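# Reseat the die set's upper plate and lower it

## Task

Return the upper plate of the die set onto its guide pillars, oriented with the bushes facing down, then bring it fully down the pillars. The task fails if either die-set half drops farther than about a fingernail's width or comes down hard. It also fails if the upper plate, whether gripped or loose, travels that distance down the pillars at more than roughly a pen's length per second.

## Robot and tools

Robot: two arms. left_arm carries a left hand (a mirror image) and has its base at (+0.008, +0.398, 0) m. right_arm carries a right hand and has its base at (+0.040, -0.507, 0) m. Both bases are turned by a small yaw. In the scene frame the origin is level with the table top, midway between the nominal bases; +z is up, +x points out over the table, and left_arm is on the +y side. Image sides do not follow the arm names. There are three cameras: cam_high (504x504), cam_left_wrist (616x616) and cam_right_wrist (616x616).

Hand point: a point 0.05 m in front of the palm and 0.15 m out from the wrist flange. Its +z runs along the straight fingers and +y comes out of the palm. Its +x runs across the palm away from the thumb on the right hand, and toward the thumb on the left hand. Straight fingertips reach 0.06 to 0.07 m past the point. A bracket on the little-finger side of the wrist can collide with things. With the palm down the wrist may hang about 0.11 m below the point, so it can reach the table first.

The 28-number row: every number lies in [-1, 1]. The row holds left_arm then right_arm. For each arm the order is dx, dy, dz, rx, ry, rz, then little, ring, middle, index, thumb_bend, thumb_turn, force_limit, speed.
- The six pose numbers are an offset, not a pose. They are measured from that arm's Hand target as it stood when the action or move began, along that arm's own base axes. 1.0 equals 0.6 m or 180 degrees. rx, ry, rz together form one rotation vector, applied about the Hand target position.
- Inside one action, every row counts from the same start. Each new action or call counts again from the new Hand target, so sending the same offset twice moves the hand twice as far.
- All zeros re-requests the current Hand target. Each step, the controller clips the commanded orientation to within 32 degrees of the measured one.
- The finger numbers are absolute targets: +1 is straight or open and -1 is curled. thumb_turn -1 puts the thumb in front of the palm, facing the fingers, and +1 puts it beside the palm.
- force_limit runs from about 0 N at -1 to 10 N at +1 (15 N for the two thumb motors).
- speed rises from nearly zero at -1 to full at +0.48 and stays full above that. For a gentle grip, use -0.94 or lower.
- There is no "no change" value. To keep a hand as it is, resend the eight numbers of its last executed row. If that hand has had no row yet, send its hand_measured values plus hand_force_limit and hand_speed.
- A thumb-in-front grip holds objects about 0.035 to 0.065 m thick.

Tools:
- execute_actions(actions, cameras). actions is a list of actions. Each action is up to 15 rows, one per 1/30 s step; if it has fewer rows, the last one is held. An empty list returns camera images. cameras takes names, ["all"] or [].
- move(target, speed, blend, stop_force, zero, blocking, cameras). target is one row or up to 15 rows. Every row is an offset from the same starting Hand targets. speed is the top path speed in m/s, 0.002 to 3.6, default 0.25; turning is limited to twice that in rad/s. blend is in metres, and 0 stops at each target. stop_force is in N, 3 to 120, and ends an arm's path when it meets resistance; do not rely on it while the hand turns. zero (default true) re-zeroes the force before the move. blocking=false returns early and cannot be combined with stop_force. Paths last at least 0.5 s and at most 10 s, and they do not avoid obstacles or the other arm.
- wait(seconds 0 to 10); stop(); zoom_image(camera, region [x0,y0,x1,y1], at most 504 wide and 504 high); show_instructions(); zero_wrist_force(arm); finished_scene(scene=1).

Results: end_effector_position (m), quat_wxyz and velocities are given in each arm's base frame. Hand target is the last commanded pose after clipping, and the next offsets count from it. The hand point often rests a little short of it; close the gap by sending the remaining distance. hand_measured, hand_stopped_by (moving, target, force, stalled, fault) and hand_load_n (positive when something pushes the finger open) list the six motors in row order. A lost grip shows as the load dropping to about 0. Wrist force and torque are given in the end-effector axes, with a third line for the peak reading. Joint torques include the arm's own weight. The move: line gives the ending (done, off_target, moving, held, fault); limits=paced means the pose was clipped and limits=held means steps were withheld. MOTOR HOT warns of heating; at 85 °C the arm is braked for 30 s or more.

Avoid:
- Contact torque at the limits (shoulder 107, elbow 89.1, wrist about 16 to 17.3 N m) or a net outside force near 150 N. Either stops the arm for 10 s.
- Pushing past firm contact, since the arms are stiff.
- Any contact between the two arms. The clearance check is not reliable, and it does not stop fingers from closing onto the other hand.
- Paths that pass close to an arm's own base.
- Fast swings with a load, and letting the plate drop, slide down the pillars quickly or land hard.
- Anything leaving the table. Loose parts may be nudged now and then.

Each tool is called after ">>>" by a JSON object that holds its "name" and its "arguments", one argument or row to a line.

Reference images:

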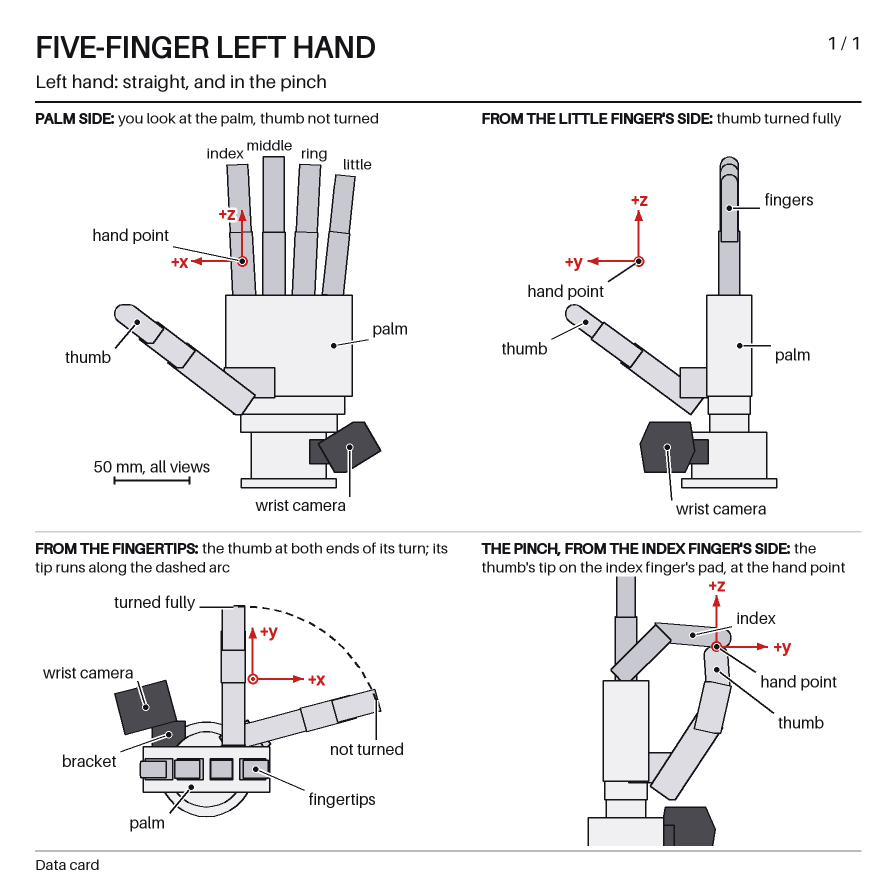

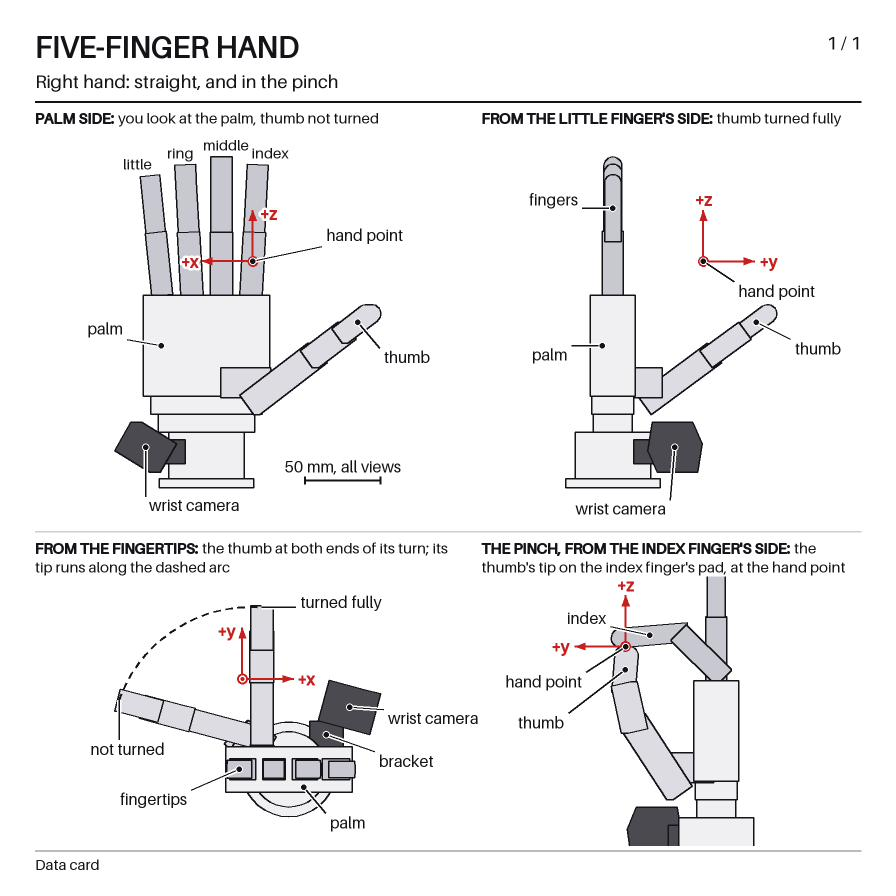

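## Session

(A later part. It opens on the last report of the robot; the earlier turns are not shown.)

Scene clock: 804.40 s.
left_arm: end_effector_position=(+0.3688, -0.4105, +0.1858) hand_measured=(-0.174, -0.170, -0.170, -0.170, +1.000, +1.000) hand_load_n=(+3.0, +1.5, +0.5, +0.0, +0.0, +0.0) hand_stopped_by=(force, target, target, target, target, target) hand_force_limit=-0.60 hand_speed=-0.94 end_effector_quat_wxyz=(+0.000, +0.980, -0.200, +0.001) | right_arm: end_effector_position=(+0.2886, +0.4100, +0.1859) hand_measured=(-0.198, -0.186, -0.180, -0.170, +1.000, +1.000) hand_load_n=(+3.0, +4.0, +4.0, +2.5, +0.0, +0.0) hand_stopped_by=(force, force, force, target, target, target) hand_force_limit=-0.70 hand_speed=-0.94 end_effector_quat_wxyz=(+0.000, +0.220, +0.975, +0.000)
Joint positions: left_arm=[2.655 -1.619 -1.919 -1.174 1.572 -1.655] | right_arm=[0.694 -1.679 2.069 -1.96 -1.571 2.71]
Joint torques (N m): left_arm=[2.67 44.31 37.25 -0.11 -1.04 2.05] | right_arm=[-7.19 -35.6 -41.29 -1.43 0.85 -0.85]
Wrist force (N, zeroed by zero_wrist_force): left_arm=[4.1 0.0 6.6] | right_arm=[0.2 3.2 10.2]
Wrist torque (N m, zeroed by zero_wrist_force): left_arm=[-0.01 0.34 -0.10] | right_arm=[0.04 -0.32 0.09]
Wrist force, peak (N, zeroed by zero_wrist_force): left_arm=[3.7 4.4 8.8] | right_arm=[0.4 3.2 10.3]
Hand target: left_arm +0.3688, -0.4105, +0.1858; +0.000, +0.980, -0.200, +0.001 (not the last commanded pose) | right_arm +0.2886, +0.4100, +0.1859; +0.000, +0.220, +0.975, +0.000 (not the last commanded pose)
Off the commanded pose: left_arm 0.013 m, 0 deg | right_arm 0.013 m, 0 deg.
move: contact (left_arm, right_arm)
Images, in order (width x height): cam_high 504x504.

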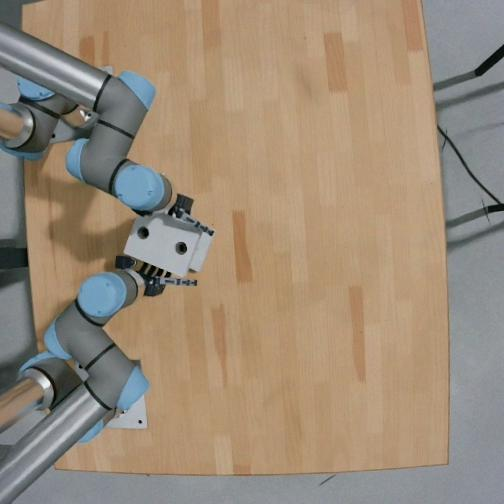

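>>> {"name": "move", "arguments": {
  "target": [0.002,0.0003,0,0,0,0,-0.24,-0.17,-0.17,-0.17,1,1,-0.6,-0.94,0.002,0.0003,0,0,0,0,-0.25,-0.25,-0.25,-0.17,1,1,-0.7,-0.94],
  "speed": 0.008
}}

>>> {"name": "move", "arguments": {
  "target": [0,0,-0.02,0,0,0,-0.24,-0.17,-0.17,-0.17,1,1,-0.6,-0.94,0,0,-0.02,0,0,0,-0.25,-0.25,-0.25,-0.17,1,1,-0.7,-0.94],
  "speed": 0.008,
  "stop_force": 4,
  "cameras": ["cam_high"]
}}

>>> {"name": "zoom_image", "arguments": {
  "camera": "cam_high",
  "region": [168, 234, 194, 260]
}}

>>> {"name": "zoom_image", "arguments": {
  "camera": "cam_high",
  "region": [130, 220, 156, 246]
}}

Scene clock: 811.57 s.
left_arm: end_effector_position=(+0.3700, -0.4103, +0.1858) hand_measured=(-0.174, -0.170, -0.170, -0.170, +1.000, +1.000) hand_load_n=(+3.0, +2.0, +0.0, +0.0, +0.0, +0.0) hand_stopped_by=(force, target, target, target, target, target) hand_force_limit=-0.60 hand_speed=-0.94 end_effector_quat_wxyz=(+0.000, +0.980, -0.200, +0.001) | right_arm: end_effector_position=(+0.2898, +0.4102, +0.1859) hand_measured=(-0.198, -0.186, -0.180, -0.170, +1.000, +1.000) hand_load_n=(+2.5, +2.5, +3.0, +2.0, +0.0, +0.0) hand_stopped_by=(force, force, force, target, target, target) hand_force_limit=-0.70 hand_speed=-0.94 end_effector_quat_wxyz=(+0.000, +0.220, +0.975, +0.000)
Joint positions: left_arm=[2.657 -1.62 -1.917 -1.174 1.572 -1.654] | right_arm=[0.693 -1.677 2.067 -1.961 -1.571 2.708]
Joint torques (N m): left_arm=[2.61 11.48 40.77 1.18 -1.2 1.83] | right_arm=[-6.97 -6.52 -42.04 -7.78 0.84 -1.09]
Wrist force (N, zeroed by zero_wrist_force): left_arm=[-3.7 -2.1 6.0] | right_arm=[3.5 -5.7 6.7]
Wrist torque (N m, zeroed by zero_wrist_force): left_arm=[0.01 0.30 -0.08] | right_arm=[-0.22 -0.16 -0.29]
Wrist force, peak (N, zeroed by zero_wrist_force): left_arm=[1.7 0.9 8.4] | right_arm=[0.3 3.4 10.4]
Hand target: left_arm +0.3700, -0.4103, +0.1858; +0.000, +0.980, -0.200, +0.001 | right_arm +0.2898, +0.4102, +0.1859; +0.000, +0.220, +0.975, +0.000
Off the commanded pose: left_arm 0.000 m, 0 deg | right_arm 0.000 m, 0 deg.
move: done

Scene clock: 813.17 s.
left_arm: end_effector_position=(+0.3701, -0.4103, +0.1834) hand_measured=(-0.174, -0.170, -0.170, -0.170, +1.000, +1.000) hand_load_n=(+1.5, +0.0, +0.0, +0.0, +0.0, +0.0) hand_stopped_by=(force, target, target, target, target, target) hand_force_limit=-0.60 hand_speed=-0.94 end_effector_quat_wxyz=(+0.000, +0.980, -0.200, +0.001) | right_arm: end_effector_position=(+0.2899, +0.4103, +0.1836) hand_measured=(-0.198, -0.186, -0.180, -0.170, +1.000, +1.000) hand_load_n=(+3.0, +1.0, +0.0, +0.5, +0.0, +0.0) hand_stopped_by=(force, force, force, target, target, target) hand_force_limit=-0.70 hand_speed=-0.94 end_effector_quat_wxyz=(+0.000, +0.220, +0.975, +0.000)
Joint positions: left_arm=[2.657 -1.623 -1.921 -1.168 1.572 -1.654] | right_arm=[0.693 -1.675 2.071 -1.967 -1.571 2.708]
Joint torques (N m): left_arm=[2.62 42.1 36.92 0.4 -1.15 1.77] | right_arm=[-7.66 -31.11 -38.29 -1.16 0.75 -1.14]
Wrist force (N, zeroed by zero_wrist_force): left_arm=[-0.9 1.4 2.2] | right_arm=[1.0 0.2 3.7]
Wrist torque (N m, zeroed by zero_wrist_force): left_arm=[0.09 0.12 -0.26] | right_arm=[-0.06 -0.20 -0.08]
Wrist force, peak (N, zeroed by zero_wrist_force): left_arm=[-3.7 -2.3 5.9] | right_arm=[3.4 -5.9 7.1]
Hand target: left_arm +0.3701, -0.4103, +0.1834; +0.000, +0.980, -0.200, +0.001 (not the last commanded pose) | right_arm +0.2899, +0.4103, +0.1836; +0.000, +0.220, +0.975, +0.000 (not the last commanded pose)
Off the commanded pose: left_arm 0.010 m, 0 deg | right_arm 0.010 m, 0 deg.
move: contact (left_arm, right_arm)
Images, in order (width x height): cam_high 504x504.

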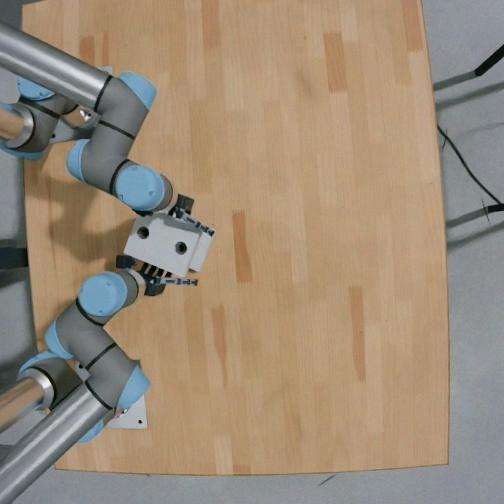

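Scaled by 19.385 from the camera's 504x504 image, which has a finer 720x720 frame.

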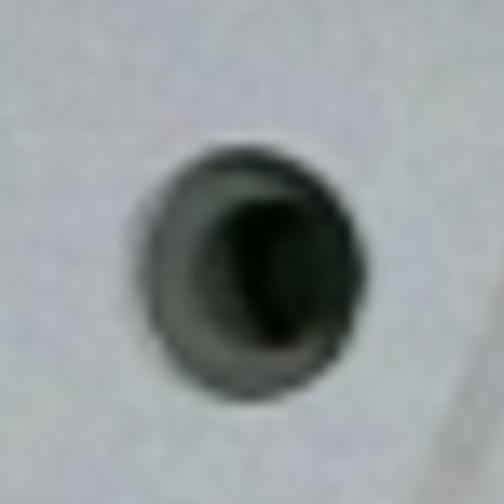

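Scaled by 19.385 from the camera's 504x504 image, which has a finer 720x720 frame.

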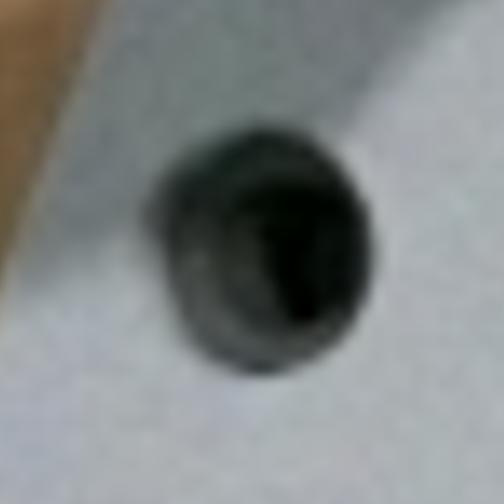

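>>> {"name": "move", "arguments": {
  "target": [-0.001,0,0.002,0,0,0,-0.24,-0.17,-0.17,-0.17,1,1,-0.6,-0.94,-0.001,0,0.002,0,0,0,-0.25,-0.25,-0.25,-0.17,1,1,-0.7,-0.94],
  "speed": 0.008,
  "cameras": ["all"]
}}

>>> {"name": "zoom_image", "arguments": {
  "camera": "cam_high",
  "region": [168, 234, 194, 260]
}}

>>> {"name": "zoom_image", "arguments": {
  "camera": "cam_high",
  "region": [130, 220, 156, 246]
}}

>>> {"name": "zoom_image", "arguments": {
  "camera": "cam_left_wrist",
  "region": [80, 120, 300, 420]
}}

Scene clock: 835.00 s.
left_arm: end_effector_position=(+0.3695, -0.4103, +0.1846) hand_measured=(-0.174, -0.170, -0.170, -0.170, +1.000, +1.000) hand_load_n=(+3.0, +1.5, +0.0, +0.0, -0.5, +0.0) hand_stopped_by=(force, target, target, target, target, target) hand_force_limit=-0.60 hand_speed=-0.94 end_effector_quat_wxyz=(+0.000, +0.980, -0.200, +0.001) | right_arm: end_effector_position=(+0.2893, +0.4102, +0.1848) hand_measured=(-0.198, -0.186, -0.180, -0.170, +1.000, +1.000) hand_load_n=(+4.5, +5.0, +3.5, +1.5, +0.0, +0.0) hand_stopped_by=(force, force, force, target, target, target) hand_force_limit=-0.70 hand_speed=-0.94 end_effector_quat_wxyz=(+0.000, +0.220, +0.975, +0.000)
Joint positions: left_arm=[2.656 -1.62 -1.92 -1.171 1.572 -1.654] | right_arm=[0.694 -1.677 2.069 -1.964 -1.571 2.709]
Joint torques (N m): left_arm=[-5.3 44.69 36.7 -0.36 -1.4 -1.98] | right_arm=[7.65 -35.9 -40.03 -0.43 0.74 0.55]
Wrist force (N, zeroed by zero_wrist_force): left_arm=[5.1 4.4 6.6] | right_arm=[-2.2 10.6 12.3]
Wrist torque (N m, zeroed by zero_wrist_force): left_arm=[-0.02 0.33 -0.21] | right_arm=[0.31 -0.50 0.30]
Wrist force, peak (N, zeroed by zero_wrist_force): left_arm=[4.0 3.6 8.2] | right_arm=[-2.2 10.6 12.3]
Hand target: left_arm +0.3695, -0.4103, +0.1846; +0.000, +0.980, -0.200, +0.001 | right_arm +0.2893, +0.4103, +0.1848; +0.000, +0.220, +0.975, +0.000
Off the commanded pose: left_arm 0.000 m, 0 deg | right_arm 0.000 m, 0 deg.
move: done

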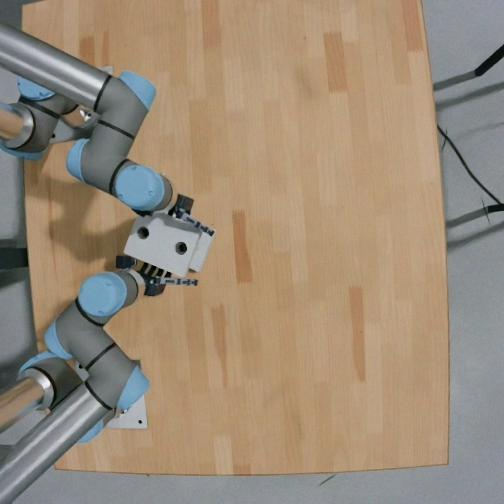

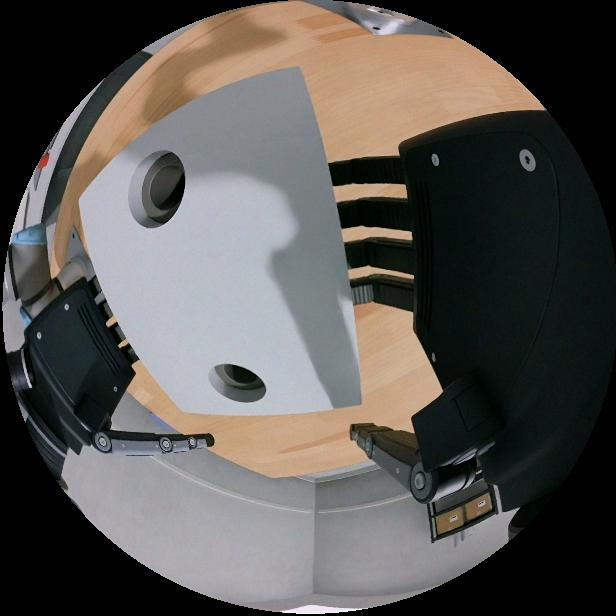

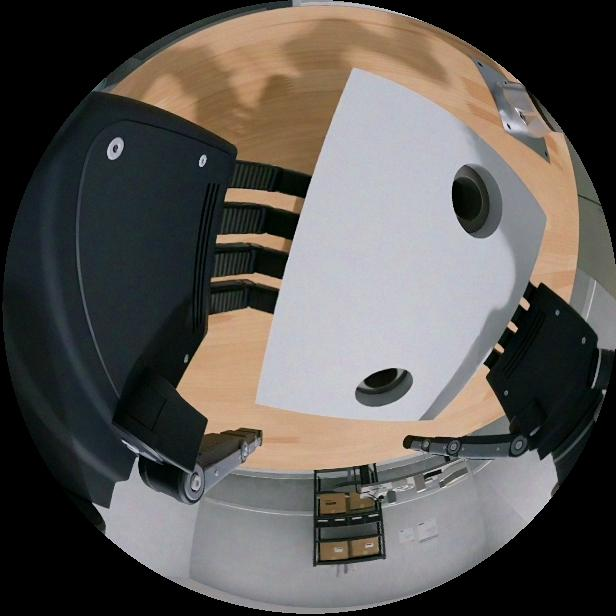

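Scaled by 19.385 from the camera's 504x504 image, which has a finer 720x720 frame.

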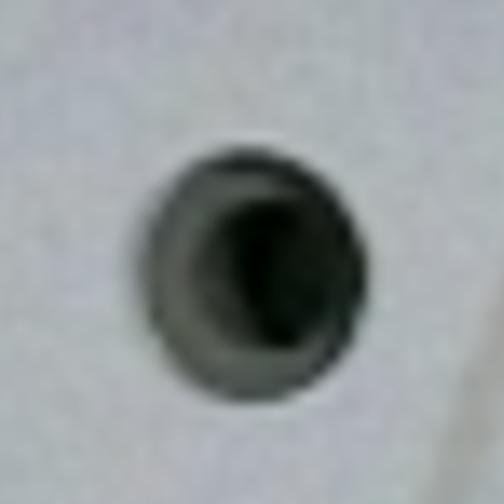

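Scaled by 19.385 from the camera's 504x504 image, which has a finer 720x720 frame.

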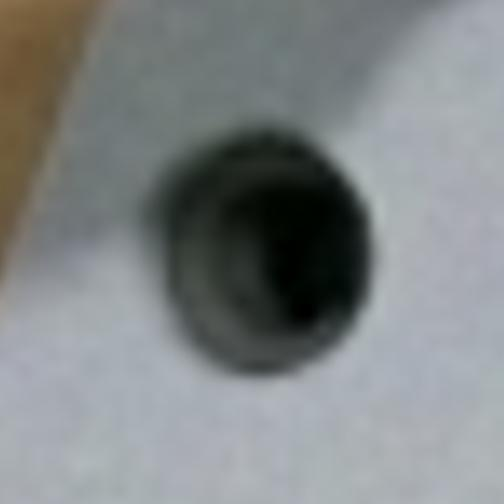

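Scaled by 1.680 from the camera's 616x616 image, which has a finer 880x880 frame.

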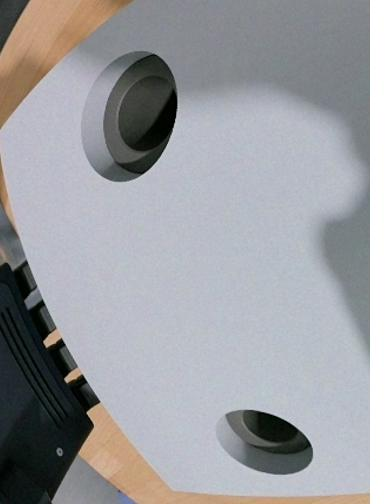

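>>> {"name": "move", "arguments": {
  "target": [0.0005,-0.0008,0,0,0,0,-0.24,-0.17,-0.17,-0.17,1,1,-0.6,-0.94,0.0007,0.0008,0,0,0,0,-0.25,-0.25,-0.25,-0.17,1,1,-0.7,-0.94],
  "speed": 0.005
}}

Scene clock: 839.00 s.
left_arm: end_effector_position=(+0.3698, -0.4108, +0.1847) hand_measured=(-0.174, -0.170, -0.170, -0.170, +1.000, +1.000) hand_load_n=(+3.0, +1.0, +0.0, +0.0, -0.5, +0.0) hand_stopped_by=(force, target, target, target, target, target) hand_force_limit=-0.60 hand_speed=-0.94 end_effector_quat_wxyz=(+0.000, +0.980, -0.200, +0.001) | right_arm: end_effector_position=(+0.2897, +0.4107, +0.1848) hand_measured=(-0.198, -0.186, -0.180, -0.170, +1.000, +1.000) hand_load_n=(+3.0, +3.0, +2.5, +0.5, +0.0, +0.0) hand_stopped_by=(force, force, force, target, target, target) hand_force_limit=-0.70 hand_speed=-0.94 end_effector_quat_wxyz=(+0.000, +0.220, +0.975, +0.000)
Joint positions: left_arm=[2.655 -1.622 -1.918 -1.171 1.572 -1.655] | right_arm=[0.694 -1.675 2.068 -1.964 -1.571 2.709]
Joint torques (N m): left_arm=[-4.96 11.1 39.41 0.94 -1.15 -1.91] | right_arm=[6.46 -7.08 -42.58 -6.49 0.73 0.55]
Wrist force (N, zeroed by zero_wrist_force): left_arm=[-2.3 1.4 4.8] | right_arm=[2.0 -5.7 6.1]
Wrist torque (N m, zeroed by zero_wrist_force): left_arm=[0.02 0.23 -0.10] | right_arm=[-0.23 -0.20 -0.34]
Wrist force, peak (N, zeroed by zero_wrist_force): left_arm=[5.4 4.3 7.1] | right_arm=[-2.3 11.1 12.8]
Hand target: left_arm +0.3698, -0.4108, +0.1846; +0.000, +0.980, -0.200, +0.001 | right_arm +0.2897, +0.4107, +0.1848; +0.000, +0.220, +0.975, +0.000
Off the commanded pose: left_arm 0.000 m, 0 deg | right_arm 0.000 m, 0 deg.
move: done

>>> {"name": "move", "arguments": {
  "target": [-0.0002,0.0003,-0.0009,-0.0035,-0.0076,0,-0.24,-0.17,-0.17,-0.17,1,1,-0.6,-0.94,-0.0006,-0.0002,-0.0009,-0.0035,-0.0076,0,-0.25,-0.25,-0.25,-0.17,1,1,-0.7,-0.94],
  "speed": 0.01
}}

Scene clock: 848.27 s.
left_arm: end_effector_position=(+0.3697, -0.4106, +0.1841) hand_measured=(-0.174, -0.170, -0.170, -0.170, +1.000, +1.000) hand_load_n=(+0.0, +0.0, +0.0, +0.5, +0.0, +0.0) hand_stopped_by=(force, target, target, target, target, target) hand_force_limit=-0.60 hand_speed=-0.94 end_effector_quat_wxyz=(+0.003, +0.980, -0.200, +0.013) | right_arm: end_effector_position=(+0.2893, +0.4106, +0.1843) hand_measured=(-0.198, -0.186, -0.180, -0.170, +1.000, +1.000) hand_load_n=(+0.0, +0.0, +1.0, +0.5, +0.0, +0.0) hand_stopped_by=(force, force, force, target, target, target) hand_force_limit=-0.70 hand_speed=-0.94 end_effector_quat_wxyz=(+0.013, +0.220, +0.975, -0.003)
Joint positions: left_arm=[2.655 -1.611 -1.942 -1.133 1.573 -1.656] | right_arm=[0.709 -1.675 2.075 -1.982 -1.595 2.724]
Joint torques (N m): left_arm=[-5.49 40.38 8.36 5.1 1.18 -1.95] | right_arm=[11.78 -29.56 -9.17 -4.8 -2.65 0.89]
Wrist force (N, zeroed by zero_wrist_force): left_arm=[-0.5 0.4 -0.5] | right_arm=[-0.8 -0.8 0.5]
Wrist torque (N m, zeroed by zero_wrist_force): left_arm=[0.08 -0.04 -0.04] | right_arm=[-0.09 0.03 -0.13]
Wrist force, peak (N, zeroed by zero_wrist_force): left_arm=[-4.5 0.7 4.7] | right_arm=[3.5 -7.8 8.0]
Hand target: left_arm +0.3697, -0.4106, +0.1841; +0.003, +0.980, -0.200, +0.013 | right_arm +0.2893, +0.4106, +0.1843; +0.013, +0.220, +0.975, -0.003
Off the commanded pose: left_arm 0.000 m, 0 deg | right_arm 0.000 m, 0 deg.
move: done

>>> {"name": "move", "arguments": {
  "target": [0,0,0.0008,0,0,0,-0.24,-0.17,-0.17,-0.17,1,1,-0.6,-0.94,0,0,0.0008,0,0,0,-0.25,-0.25,-0.25,-0.17,1,1,-0.7,-0.94],
  "speed": 0.01,
  "cameras": ["cam_high"]
}}

>>> {"name": "zoom_image", "arguments": {
  "camera": "cam_high",
  "region": [168, 234, 194, 260]
}}

>>> {"name": "zoom_image", "arguments": {
  "camera": "cam_high",
  "region": [130, 220, 156, 246]
}}

Scene clock: 853.93 s.
left_arm: end_effector_position=(+0.3696, -0.4106, +0.1845) hand_measured=(-0.174, -0.170, -0.170, -0.170, +1.000, +1.000) hand_load_n=(+0.0, +0.0, +0.0, +2.0, +0.0, +0.0) hand_stopped_by=(force, target, target, target, target, target) hand_force_limit=-0.60 hand_speed=-0.94 end_effector_quat_wxyz=(+0.003, +0.980, -0.200, +0.013) | right_arm: end_effector_position=(+0.2893, +0.4106, +0.1847) hand_measured=(-0.198, -0.186, -0.180, -0.170, +1.000, +1.000) hand_load_n=(+0.0, +1.0, +3.0, +2.0, +0.0, +0.0) hand_stopped_by=(force, force, force, target, target, target) hand_force_limit=-0.70 hand_speed=-0.94 end_effector_quat_wxyz=(+0.013, +0.220, +0.975, -0.003)
Joint positions: left_arm=[2.655 -1.61 -1.941 -1.134 1.573 -1.656] | right_arm=[0.709 -1.676 2.074 -1.981 -1.595 2.724]
Joint torques (N m): left_arm=[-5.12 41.87 36.6 0.18 1.1 -2] | right_arm=[12.04 -31.61 -37.29 -0.66 -2.66 1.15]
Wrist force (N, zeroed by zero_wrist_force): left_arm=[1.3 1.6 1.7] | right_arm=[-0.7 2.9 4.0]
Wrist torque (N m, zeroed by zero_wrist_force): left_arm=[0.00 -0.09 0.01] | right_arm=[0.05 -0.09 -0.05]
Wrist force, peak (N, zeroed by zero_wrist_force): left_arm=[1.1 1.8 2.6] | right_arm=[-1.1 2.9 4.6]
Hand target: left_arm +0.3697, -0.4106, +0.1846; +0.003, +0.980, -0.200, +0.013 | right_arm +0.2893, +0.4106, +0.1848; +0.013, +0.220, +0.975, -0.003
Off the commanded pose: left_arm 0.000 m, 0 deg | right_arm 0.000 m, 0 deg.
move: done
Images, in order (width x height): cam_high 504x504.

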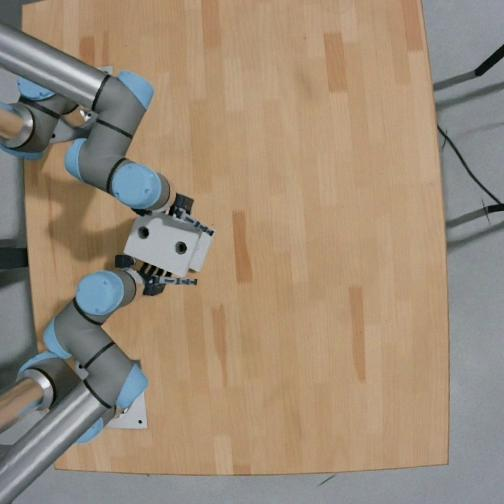

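Scaled by 19.385 from the camera's 504x504 image, which has a finer 720x720 frame.

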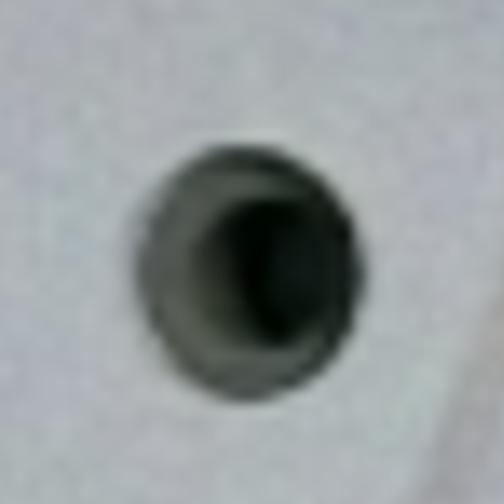

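Scaled by 19.385 from the camera's 504x504 image, which has a finer 720x720 frame.

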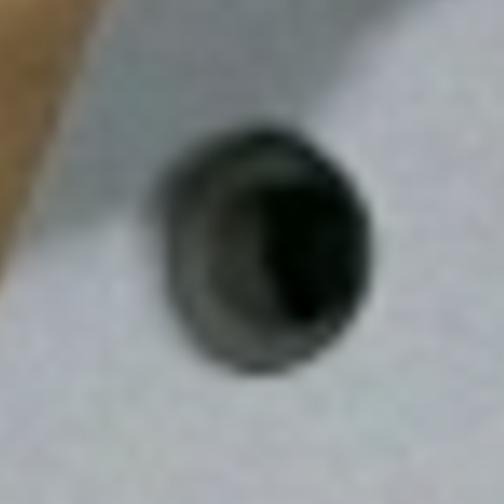

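>>> {"name": "move", "arguments": {
  "target": [
    [-0.00133,-0.00005,0,0,0,0.00556,-0.24,-0.17,-0.17,-0.17,1,1,-0.6,-0.94,0.00087,-0.00109,0,0,0,0.00556,-0.25,-0.25,-0.25,-0.17,1,1,-0.7,-0.94],
    [-0.00266,-0.0001,0,0,0,0.01112,-0.24,-0.17,-0.17,-0.17,1,1,-0.6,-0.94,0.00174,-0.00218,0,0,0,0.01112,-0.25,-0.25,-0.25,-0.17,1,1,-0.7,-0.94]
  ],
  "speed": 0.01,
  "blend": 0.0003
}}

>>> {"name": "move", "arguments": {
  "target": [
    [0.00266,0.0001,0,0,0,-0.01112,-0.24,-0.17,-0.17,-0.17,1,1,-0.6,-0.94,-0.00174,0.00218,0,0,0,-0.01112,-0.25,-0.25,-0.25,-0.17,1,1,-0.7,-0.94],
    [0.00532,0.0002,0,0,0,-0.02224,-0.24,-0.17,-0.17,-0.17,1,1,-0.6,-0.94,-0.00348,0.00436,0,0,0,-0.02224,-0.25,-0.25,-0.25,-0.17,1,1,-0.7,-0.94]
  ],
  "speed": 0.01,
  "blend": 0.0003,
  "cameras": ["cam_high"]
}}

>>> {"name": "zoom_image", "arguments": {
  "camera": "cam_high",
  "region": [168, 234, 194, 260]
}}

>>> {"name": "zoom_image", "arguments": {
  "camera": "cam_high",
  "region": [130, 220, 156, 246]
}}

Scene clock: 863.93 s.
left_arm: end_effector_position=(+0.3681, -0.4107, +0.1846) hand_measured=(-0.174, -0.170, -0.170, -0.170, +1.000, +1.000) hand_load_n=(+0.5, +0.5, +0.0, +4.5, -0.5, +0.0) hand_stopped_by=(force, target, target, target, target, target) hand_force_limit=-0.60 hand_speed=-0.94 end_effector_quat_wxyz=(+0.003, +0.983, -0.182, +0.014) | right_arm: end_effector_position=(+0.2904, +0.4093, +0.1848) hand_measured=(-0.198, -0.186, -0.180, -0.170, +1.000, +1.000) hand_load_n=(+0.0, +1.0, +4.5, +6.0, +0.0, +0.0) hand_stopped_by=(force, force, force, target, target, target) hand_force_limit=-0.70 hand_speed=-0.94 end_effector_quat_wxyz=(+0.013, +0.203, +0.979, -0.003)
Joint positions: left_arm=[2.65 -1.604 -1.947 -1.134 1.574 -1.695] | right_arm=[0.699 -1.68 2.078 -1.982 -1.595 2.679]
Joint torques (N m): left_arm=[-5.08 44.22 8.39 4.02 1.15 -2.39] | right_arm=[-7.79 -33.17 -10.23 -4.25 2.65 -2.11]
Wrist force (N, zeroed by zero_wrist_force): left_arm=[3.5 4.1 6.4] | right_arm=[-3.9 7.7 9.0]
Wrist torque (N m, zeroed by zero_wrist_force): left_arm=[-0.04 -0.05 0.09] | right_arm=[0.19 -0.08 0.14]
Wrist force, peak (N, zeroed by zero_wrist_force): left_arm=[3.4 4.3 6.8] | right_arm=[-2.1 10.6 10.8]
Hand target: left_arm +0.3681, -0.4107, +0.1846; +0.003, +0.983, -0.182, +0.014 | right_arm +0.2904, +0.4093, +0.1848; +0.013, +0.203, +0.979, -0.003
Off the commanded pose: left_arm 0.000 m, 0 deg | right_arm 0.000 m, 0 deg.
move: done

Scene clock: 867.70 s.
left_arm: end_effector_position=(+0.3712, -0.4106, +0.1846) hand_measured=(-0.174, -0.170, -0.170, -0.170, +1.000, +1.000) hand_load_n=(+0.0, +0.0, +0.0, +2.0, -0.5, +0.0) hand_stopped_by=(force, target, target, target, target, target) hand_force_limit=-0.60 hand_speed=-0.94 end_effector_quat_wxyz=(+0.003, +0.976, -0.217, +0.013) | right_arm: end_effector_position=(+0.2883, +0.4119, +0.1848) hand_measured=(-0.198, -0.186, -0.180, -0.170, +1.000, +1.000) hand_load_n=(+0.0, +0.0, +3.0, +4.0, +0.0, +0.0) hand_stopped_by=(force, force, force, target, target, target) hand_force_limit=-0.70 hand_speed=-0.94 end_effector_quat_wxyz=(+0.013, +0.237, +0.971, -0.003)
Joint positions: left_arm=[2.66 -1.616 -1.934 -1.134 1.572 -1.616] | right_arm=[0.719 -1.672 2.07 -1.98 -1.596 2.769]
Joint torques (N m): left_arm=[7.14 9.68 37.72 0.7 -2.04 1.98] | right_arm=[11.73 -6.95 -39.81 -1.31 -2.52 1.31]
Wrist force (N, zeroed by zero_wrist_force): left_arm=[-1.7 0.8 2.1] | right_arm=[-0.4 -2.8 5.0]
Wrist torque (N m, zeroed by zero_wrist_force): left_arm=[0.06 -0.09 -0.21] | right_arm=[-0.13 0.01 -0.18]
Wrist force, peak (N, zeroed by zero_wrist_force): left_arm=[3.5 4.5 6.9] | right_arm=[-3.8 7.9 9.1]
Hand target: left_arm +0.3712, -0.4106, +0.1846; +0.003, +0.976, -0.217, +0.013 | right_arm +0.2883, +0.4119, +0.1848; +0.013, +0.237, +0.971, -0.003
Off the commanded pose: left_arm 0.000 m, 0 deg | right_arm 0.000 m, 0 deg.
move: done
Images, in order (width x height): cam_high 504x504.

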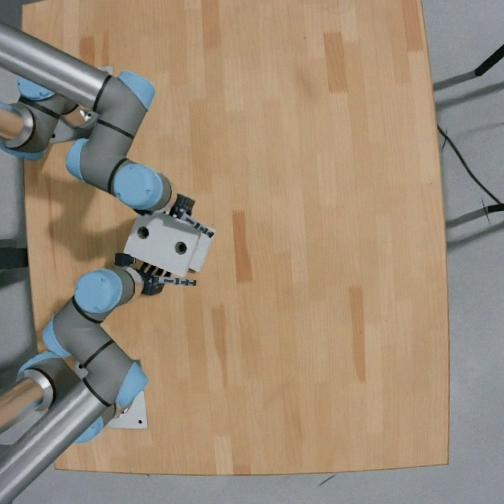

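Scaled by 19.385 from the camera's 504x504 image, which has a finer 720x720 frame.

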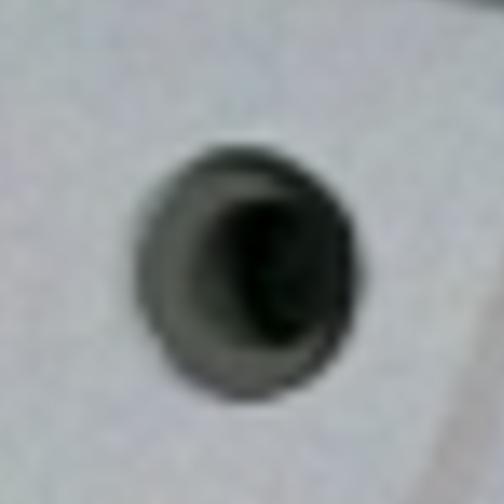

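Scaled by 19.385 from the camera's 504x504 image, which has a finer 720x720 frame.

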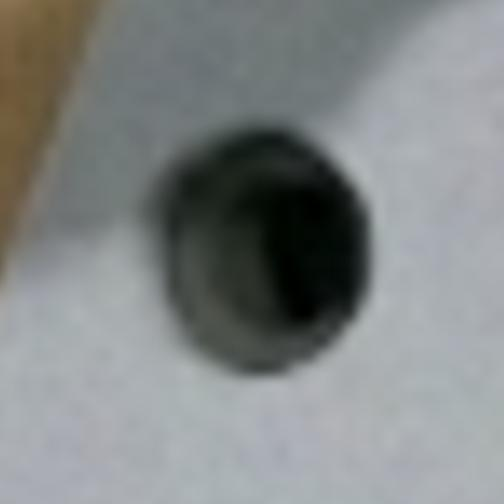

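>>> {"name": "move", "arguments": {
  "target": [-0.00266,-0.0001,0.0008,0.0018,0.0038,0.01112,-0.24,-0.17,-0.17,-0.17,1,1,-0.6,-0.94,0.00174,-0.00218,0.0008,0.0018,0.0038,0.01112,-0.25,-0.25,-0.25,-0.17,1,1,-0.7,-0.94],
  "speed": 0.01
}}

Scene clock: 876.43 s.
left_arm: end_effector_position=(+0.3697, -0.4106, +0.1851) hand_measured=(-0.174, -0.170, -0.170, -0.170, +1.000, +1.000) hand_load_n=(+5.0, +3.5, +0.5, +1.0, +0.0, +0.0) hand_stopped_by=(force, target, target, target, target, target) hand_force_limit=-0.60 hand_speed=-0.94 end_effector_quat_wxyz=(+0.001, +0.980, -0.200, +0.007) | right_arm: end_effector_position=(+0.2893, +0.4106, +0.1853) hand_measured=(-0.198, -0.186, -0.180, -0.170, +1.000, +1.000) hand_load_n=(+4.0, +5.5, +7.0, +7.0, -0.5, +0.0) hand_stopped_by=(force, force, force, target, target, target) hand_force_limit=-0.70 hand_speed=-0.94 end_effector_quat_wxyz=(+0.007, +0.220, +0.975, -0.001)
Joint positions: left_arm=[2.655 -1.615 -1.929 -1.154 1.572 -1.655] | right_arm=[0.702 -1.676 2.071 -1.971 -1.583 2.717]
Joint torques (N m): left_arm=[-4.95 47.38 43.67 1.21 1.18 -2.87] | right_arm=[-7.31 -39.54 -15.45 -1.32 4.44 -2.56]
Wrist force (N, zeroed by zero_wrist_force): left_arm=[-2.5 2.7 11.9] | right_arm=[-5.2 6.5 18.0]
Wrist torque (N m, zeroed by zero_wrist_force): left_arm=[-0.09 0.59 0.00] | right_arm=[0.17 -0.58 0.61]
Wrist force, peak (N, zeroed by zero_wrist_force): left_arm=[-2.7 3.7 13.2] | right_arm=[-4.9 6.5 19.8]
Hand target: left_arm +0.3697, -0.4106, +0.1851; +0.001, +0.980, -0.200, +0.007 | right_arm +0.2893, +0.4106, +0.1853; +0.007, +0.220, +0.975, -0.001
Off the commanded pose: left_arm 0.000 m, 0 deg | right_arm 0.000 m, 0 deg.
move: done

>>> {"name": "move", "arguments": {
  "target": [0,0,-0.0005,0,0,0,-0.24,-0.17,-0.17,-0.17,1,1,-0.6,-0.94,0,0,-0.0005,0,0,0,-0.25,-0.25,-0.25,-0.17,1,1,-0.7,-0.94],
  "speed": 0.01,
  "cameras": ["cam_high"]
}}

>>> {"name": "zoom_image", "arguments": {
  "camera": "cam_high",
  "region": [168, 234, 194, 260]
}}

>>> {"name": "zoom_image", "arguments": {
  "camera": "cam_high",
  "region": [130, 220, 156, 246]
}}

Scene clock: 883.53 s.
left_arm: end_effector_position=(+0.3697, -0.4106, +0.1849) hand_measured=(-0.174, -0.170, -0.170, -0.170, +1.000, +1.000) hand_load_n=(+5.5, +3.5, +0.0, +1.0, +0.0, +0.0) hand_stopped_by=(force, target, target, target, target, target) hand_force_limit=-0.60 hand_speed=-0.94 end_effector_quat_wxyz=(+0.001, +0.980, -0.200, +0.007) | right_arm: end_effector_position=(+0.2893, +0.4106, +0.1850) hand_measured=(-0.198, -0.186, -0.180, -0.170, +1.000, +1.000) hand_load_n=(+3.5, +4.5, +6.5, +6.0, +0.0, +0.0) hand_stopped_by=(force, force, force, target, target, target) hand_force_limit=-0.70 hand_speed=-0.94 end_effector_quat_wxyz=(+0.007, +0.220, +0.975, -0.001)
Joint positions: left_arm=[2.655 -1.615 -1.929 -1.153 1.572 -1.655] | right_arm=[0.702 -1.676 2.071 -1.972 -1.583 2.717]
Joint torques (N m): left_arm=[-5 14.5 12.26 7.17 1.1 -2.6] | right_arm=[-7.06 -11.22 -12.87 -5.94 4.49 -2.55]
Wrist force (N, zeroed by zero_wrist_force): left_arm=[-4.2 3.1 11.2] | right_arm=[-5.1 4.1 14.6]
Wrist torque (N m, zeroed by zero_wrist_force): left_arm=[-0.06 0.58 -0.07] | right_arm=[0.10 -0.47 0.48]
Wrist force, peak (N, zeroed by zero_wrist_force): left_arm=[-2.6 3.3 12.8] | right_arm=[-5.0 6.3 19.0]
Hand target: left_arm +0.3697, -0.4106, +0.1848; +0.001, +0.980, -0.200, +0.007 | right_arm +0.2893, +0.4106, +0.1850; +0.007, +0.220, +0.975, -0.001
Off the commanded pose: left_arm 0.000 m, 0 deg | right_arm 0.000 m, 0 deg.
move: done
Images, in order (width x height): cam_high 504x504.

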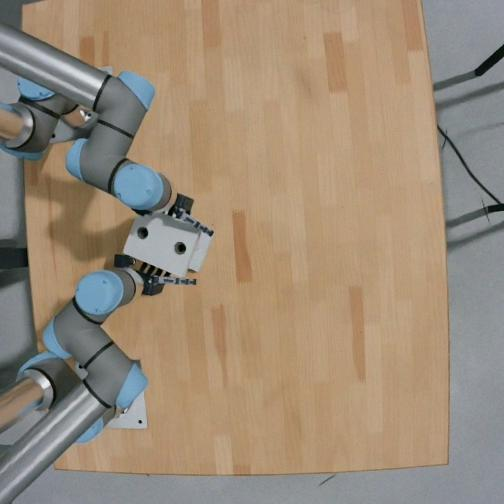

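Scaled by 19.385 from the camera's 504x504 image, which has a finer 720x720 frame.

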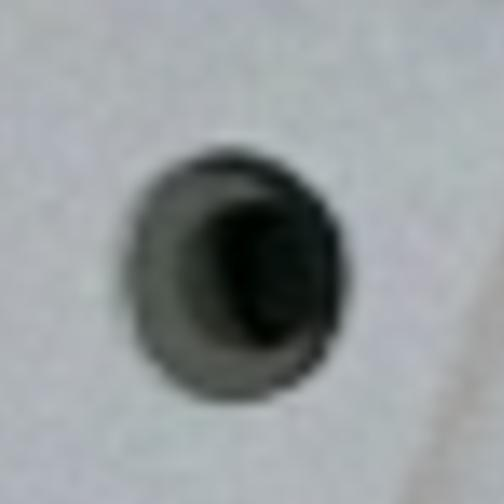

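Scaled by 19.385 from the camera's 504x504 image, which has a finer 720x720 frame.

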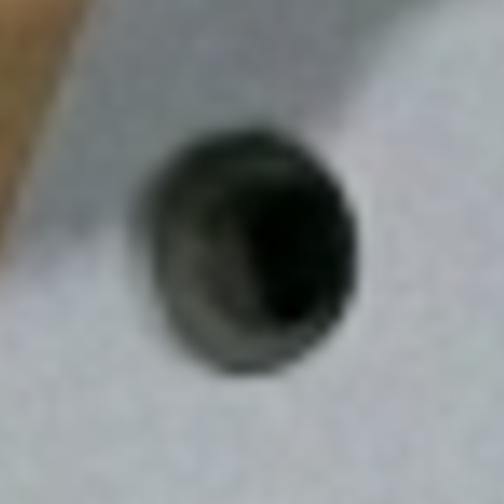

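>>> {"name": "move", "arguments": {
  "target": [
    [-0.00266,-0.0001,0,0,0,0.01112,-0.24,-0.17,-0.17,-0.17,1,1,-0.6,-0.94,0.00174,-0.00218,0,0,0,0.01112,-0.25,-0.25,-0.25,-0.17,1,1,-0.7,-0.94]
  ],
  "speed": 0.01,
  "cameras": ["cam_high"]
}}

>>> {"name": "zoom_image", "arguments": {
  "camera": "cam_high",
  "region": [168, 234, 194, 260]
}}

>>> {"name": "zoom_image", "arguments": {
  "camera": "cam_high",
  "region": [130, 220, 156, 246]
}}

Scene clock: 899.77 s.
left_arm: end_effector_position=(+0.3681, -0.4107, +0.1848) hand_measured=(-0.174, -0.170, -0.170, -0.170, +1.000, +1.000) hand_load_n=(+4.5, +3.0, +0.0, +1.0, +0.0, +0.0) hand_stopped_by=(force, target, target, target, target, target) hand_force_limit=-0.60 hand_speed=-0.94 end_effector_quat_wxyz=(+0.001, +0.983, -0.182, +0.007) | right_arm: end_effector_position=(+0.2904, +0.4093, +0.1850) hand_measured=(-0.198, -0.186, -0.180, -0.170, +1.000, +1.000) hand_load_n=(+4.5, +5.0, +5.5, +4.0, +0.0, +0.0) hand_stopped_by=(force, force, force, target, target, target) hand_force_limit=-0.70 hand_speed=-0.94 end_effector_quat_wxyz=(+0.007, +0.203, +0.979, -0.001)
Joint positions: left_arm=[2.651 -1.609 -1.936 -1.153 1.573 -1.695] | right_arm=[0.692 -1.68 2.075 -1.972 -1.583 2.672]
Joint torques (N m): left_arm=[-4.9 46.57 11.25 6.03 1.1 -2.5] | right_arm=[-11.64 -37.79 -13.11 -5.37 2.64 -2.28]
Wrist force (N, zeroed by zero_wrist_force): left_arm=[-1.5 4.3 10.9] | right_arm=[-0.3 9.1 15.0]
Wrist torque (N m, zeroed by zero_wrist_force): left_arm=[-0.07 0.49 -0.08] | right_arm=[0.24 -0.52 0.57]
Wrist force, peak (N, zeroed by zero_wrist_force): left_arm=[-3.6 3.2 12.0] | right_arm=[-0.6 9.5 15.5]
Hand target: left_arm +0.3681, -0.4107, +0.1848; +0.001, +0.983, -0.182, +0.007 | right_arm +0.2904, +0.4093, +0.1850; +0.007, +0.203, +0.979, -0.001
Off the commanded pose: left_arm 0.000 m, 0 deg | right_arm 0.000 m, 0 deg.
move: done
Images, in order (width x height): cam_high 504x504.

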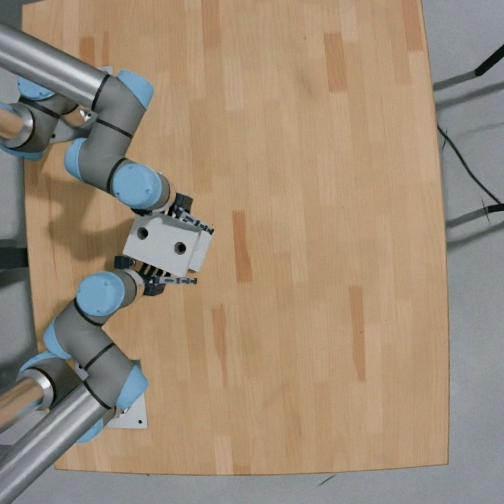

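Scaled by 19.385 from the camera's 504x504 image, which has a finer 720x720 frame.

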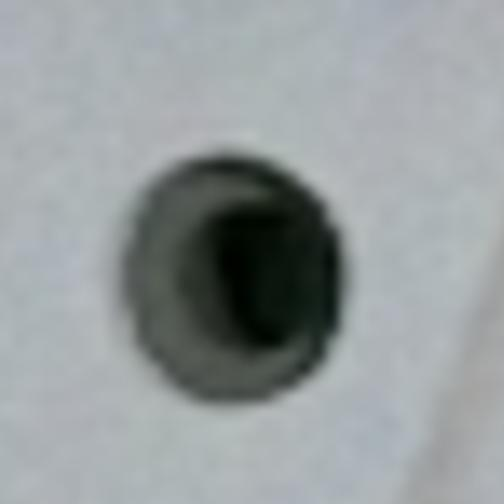

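Scaled by 19.385 from the camera's 504x504 image, which has a finer 720x720 frame.

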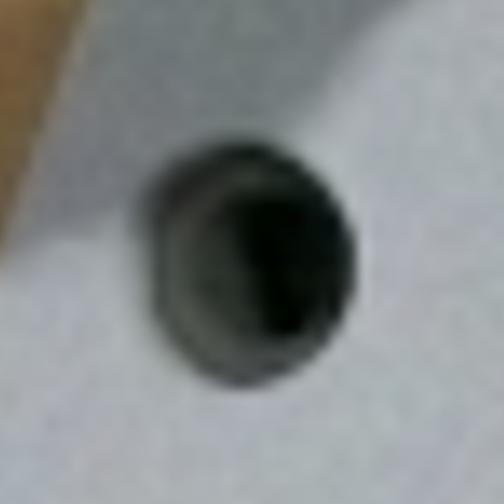

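>>> {"name": "move", "arguments": {
  "target": [
    [0.00266,0.0001,-0.0008,0,0,-0.01112,-0.24,-0.17,-0.17,-0.17,1,1,-0.6,-0.94,-0.00174,0.00218,-0.0008,0,0,-0.01112,-0.25,-0.25,-0.25,-0.17,1,1,-0.7,-0.94]
  ],
  "speed": 0.01,
  "cameras": ["cam_high"]
}}

>>> {"name": "zoom_image", "arguments": {
  "camera": "cam_high",
  "region": [168, 234, 194, 260]
}}

>>> {"name": "zoom_image", "arguments": {
  "camera": "cam_high",
  "region": [130, 220, 156, 246]
}}

Scene clock: 916.73 s.
left_arm: end_effector_position=(+0.3697, -0.4106, +0.1843) hand_measured=(-0.174, -0.170, -0.170, -0.170, +1.000, +1.000) hand_load_n=(+2.0, +1.0, +0.0, +0.0, +0.0, +0.0) hand_stopped_by=(force, target, target, target, target, target) hand_force_limit=-0.60 hand_speed=-0.94 end_effector_quat_wxyz=(+0.001, +0.980, -0.200, +0.007) | right_arm: end_effector_position=(+0.2893, +0.4106, +0.1845) hand_measured=(-0.198, -0.186, -0.180, -0.170, +1.000, +1.000) hand_load_n=(+2.0, +2.5, +1.5, +0.5, -0.5, +0.0) hand_stopped_by=(force, force, force, target, target, target) hand_force_limit=-0.70 hand_speed=-0.94 end_effector_quat_wxyz=(+0.007, +0.220, +0.975, -0.001)
Joint positions: left_arm=[2.655 -1.616 -1.93 -1.152 1.572 -1.655] | right_arm=[0.702 -1.676 2.072 -1.973 -1.583 2.717]
Joint torques (N m): left_arm=[2.28 10 38.25 5.57 -1.38 1.98] | right_arm=[7.07 -5.55 -39.26 -6.35 -2.62 1.49]
Wrist force (N, zeroed by zero_wrist_force): left_arm=[-2.0 2.7 3.3] | right_arm=[2.7 -3.3 4.0]
Wrist torque (N m, zeroed by zero_wrist_force): left_arm=[0.03 0.19 -0.37] | right_arm=[-0.18 -0.12 -0.27]
Wrist force, peak (N, zeroed by zero_wrist_force): left_arm=[-2.2 4.5 11.4] | right_arm=[-0.5 9.0 15.4]
Hand target: left_arm +0.3697, -0.4106, +0.1843; +0.001, +0.980, -0.200, +0.007 | right_arm +0.2893, +0.4106, +0.1845; +0.007, +0.220, +0.975, -0.001
Off the commanded pose: left_arm 0.000 m, 0 deg | right_arm 0.000 m, 0 deg.
move: done
Images, in order (width x height): cam_high 504x504.

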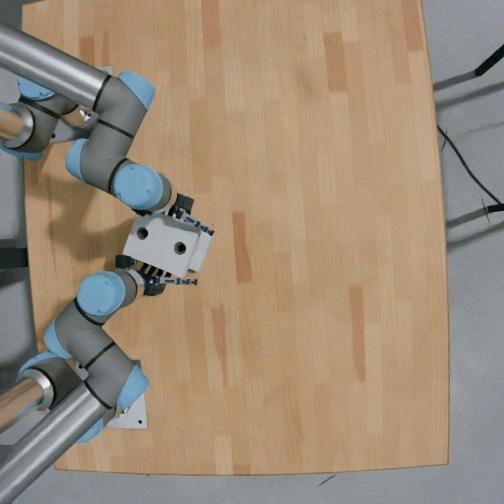

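Scaled by 19.385 from the camera's 504x504 image, which has a finer 720x720 frame.

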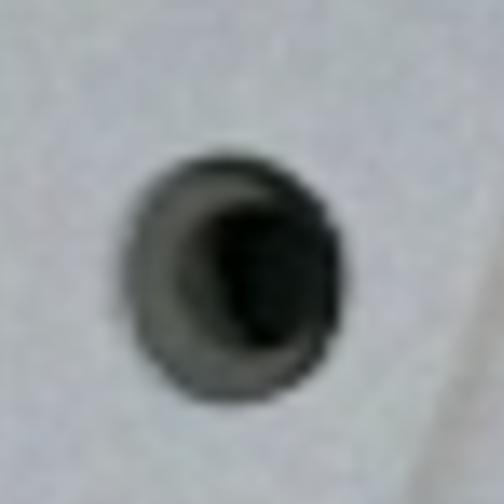

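Scaled by 19.385 from the camera's 504x504 image, which has a finer 720x720 frame.

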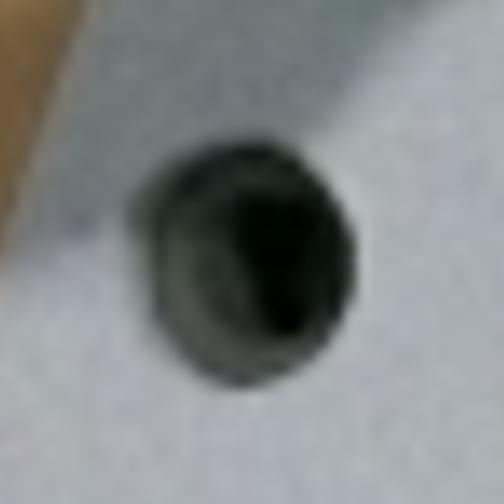

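>>> {"name": "zoom_image", "arguments": {
  "camera": "cam_high",
  "region": [185, 215, 225, 255]
}}

>>> {"name": "zoom_image", "arguments": {
  "camera": "cam_high",
  "region": [120, 190, 220, 290]
}}

Scaled by 12.600 from the camera's 504x504 image, which has a finer 720x720 frame.

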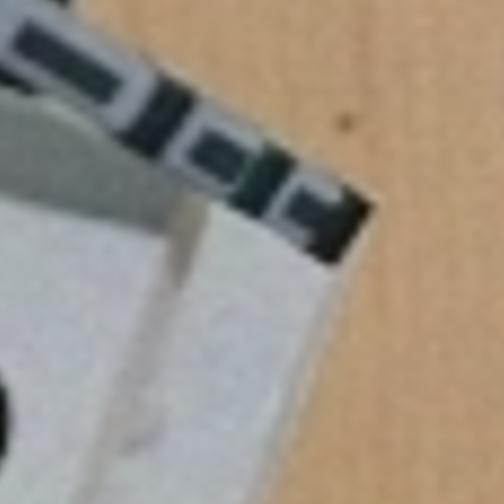

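Scaled by 5.040 from the camera's 504x504 image, which has a finer 720x720 frame.

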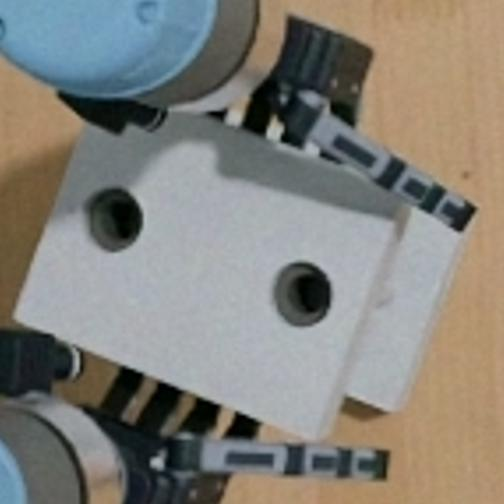

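>>> {"name": "zoom_image", "arguments": {
  "camera": "cam_high",
  "region": [180, 230, 225, 275]
}}

Scaled by 11.200 from the camera's 504x504 image, which has a finer 720x720 frame.

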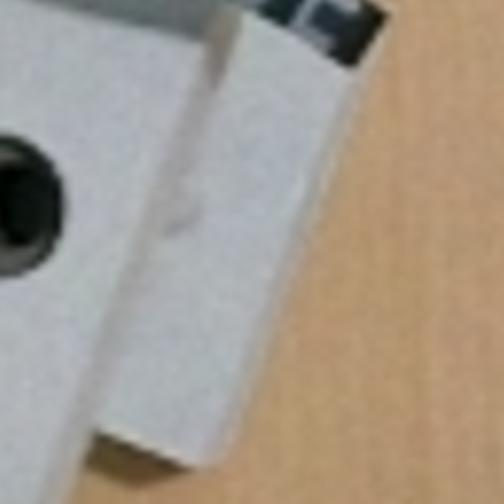

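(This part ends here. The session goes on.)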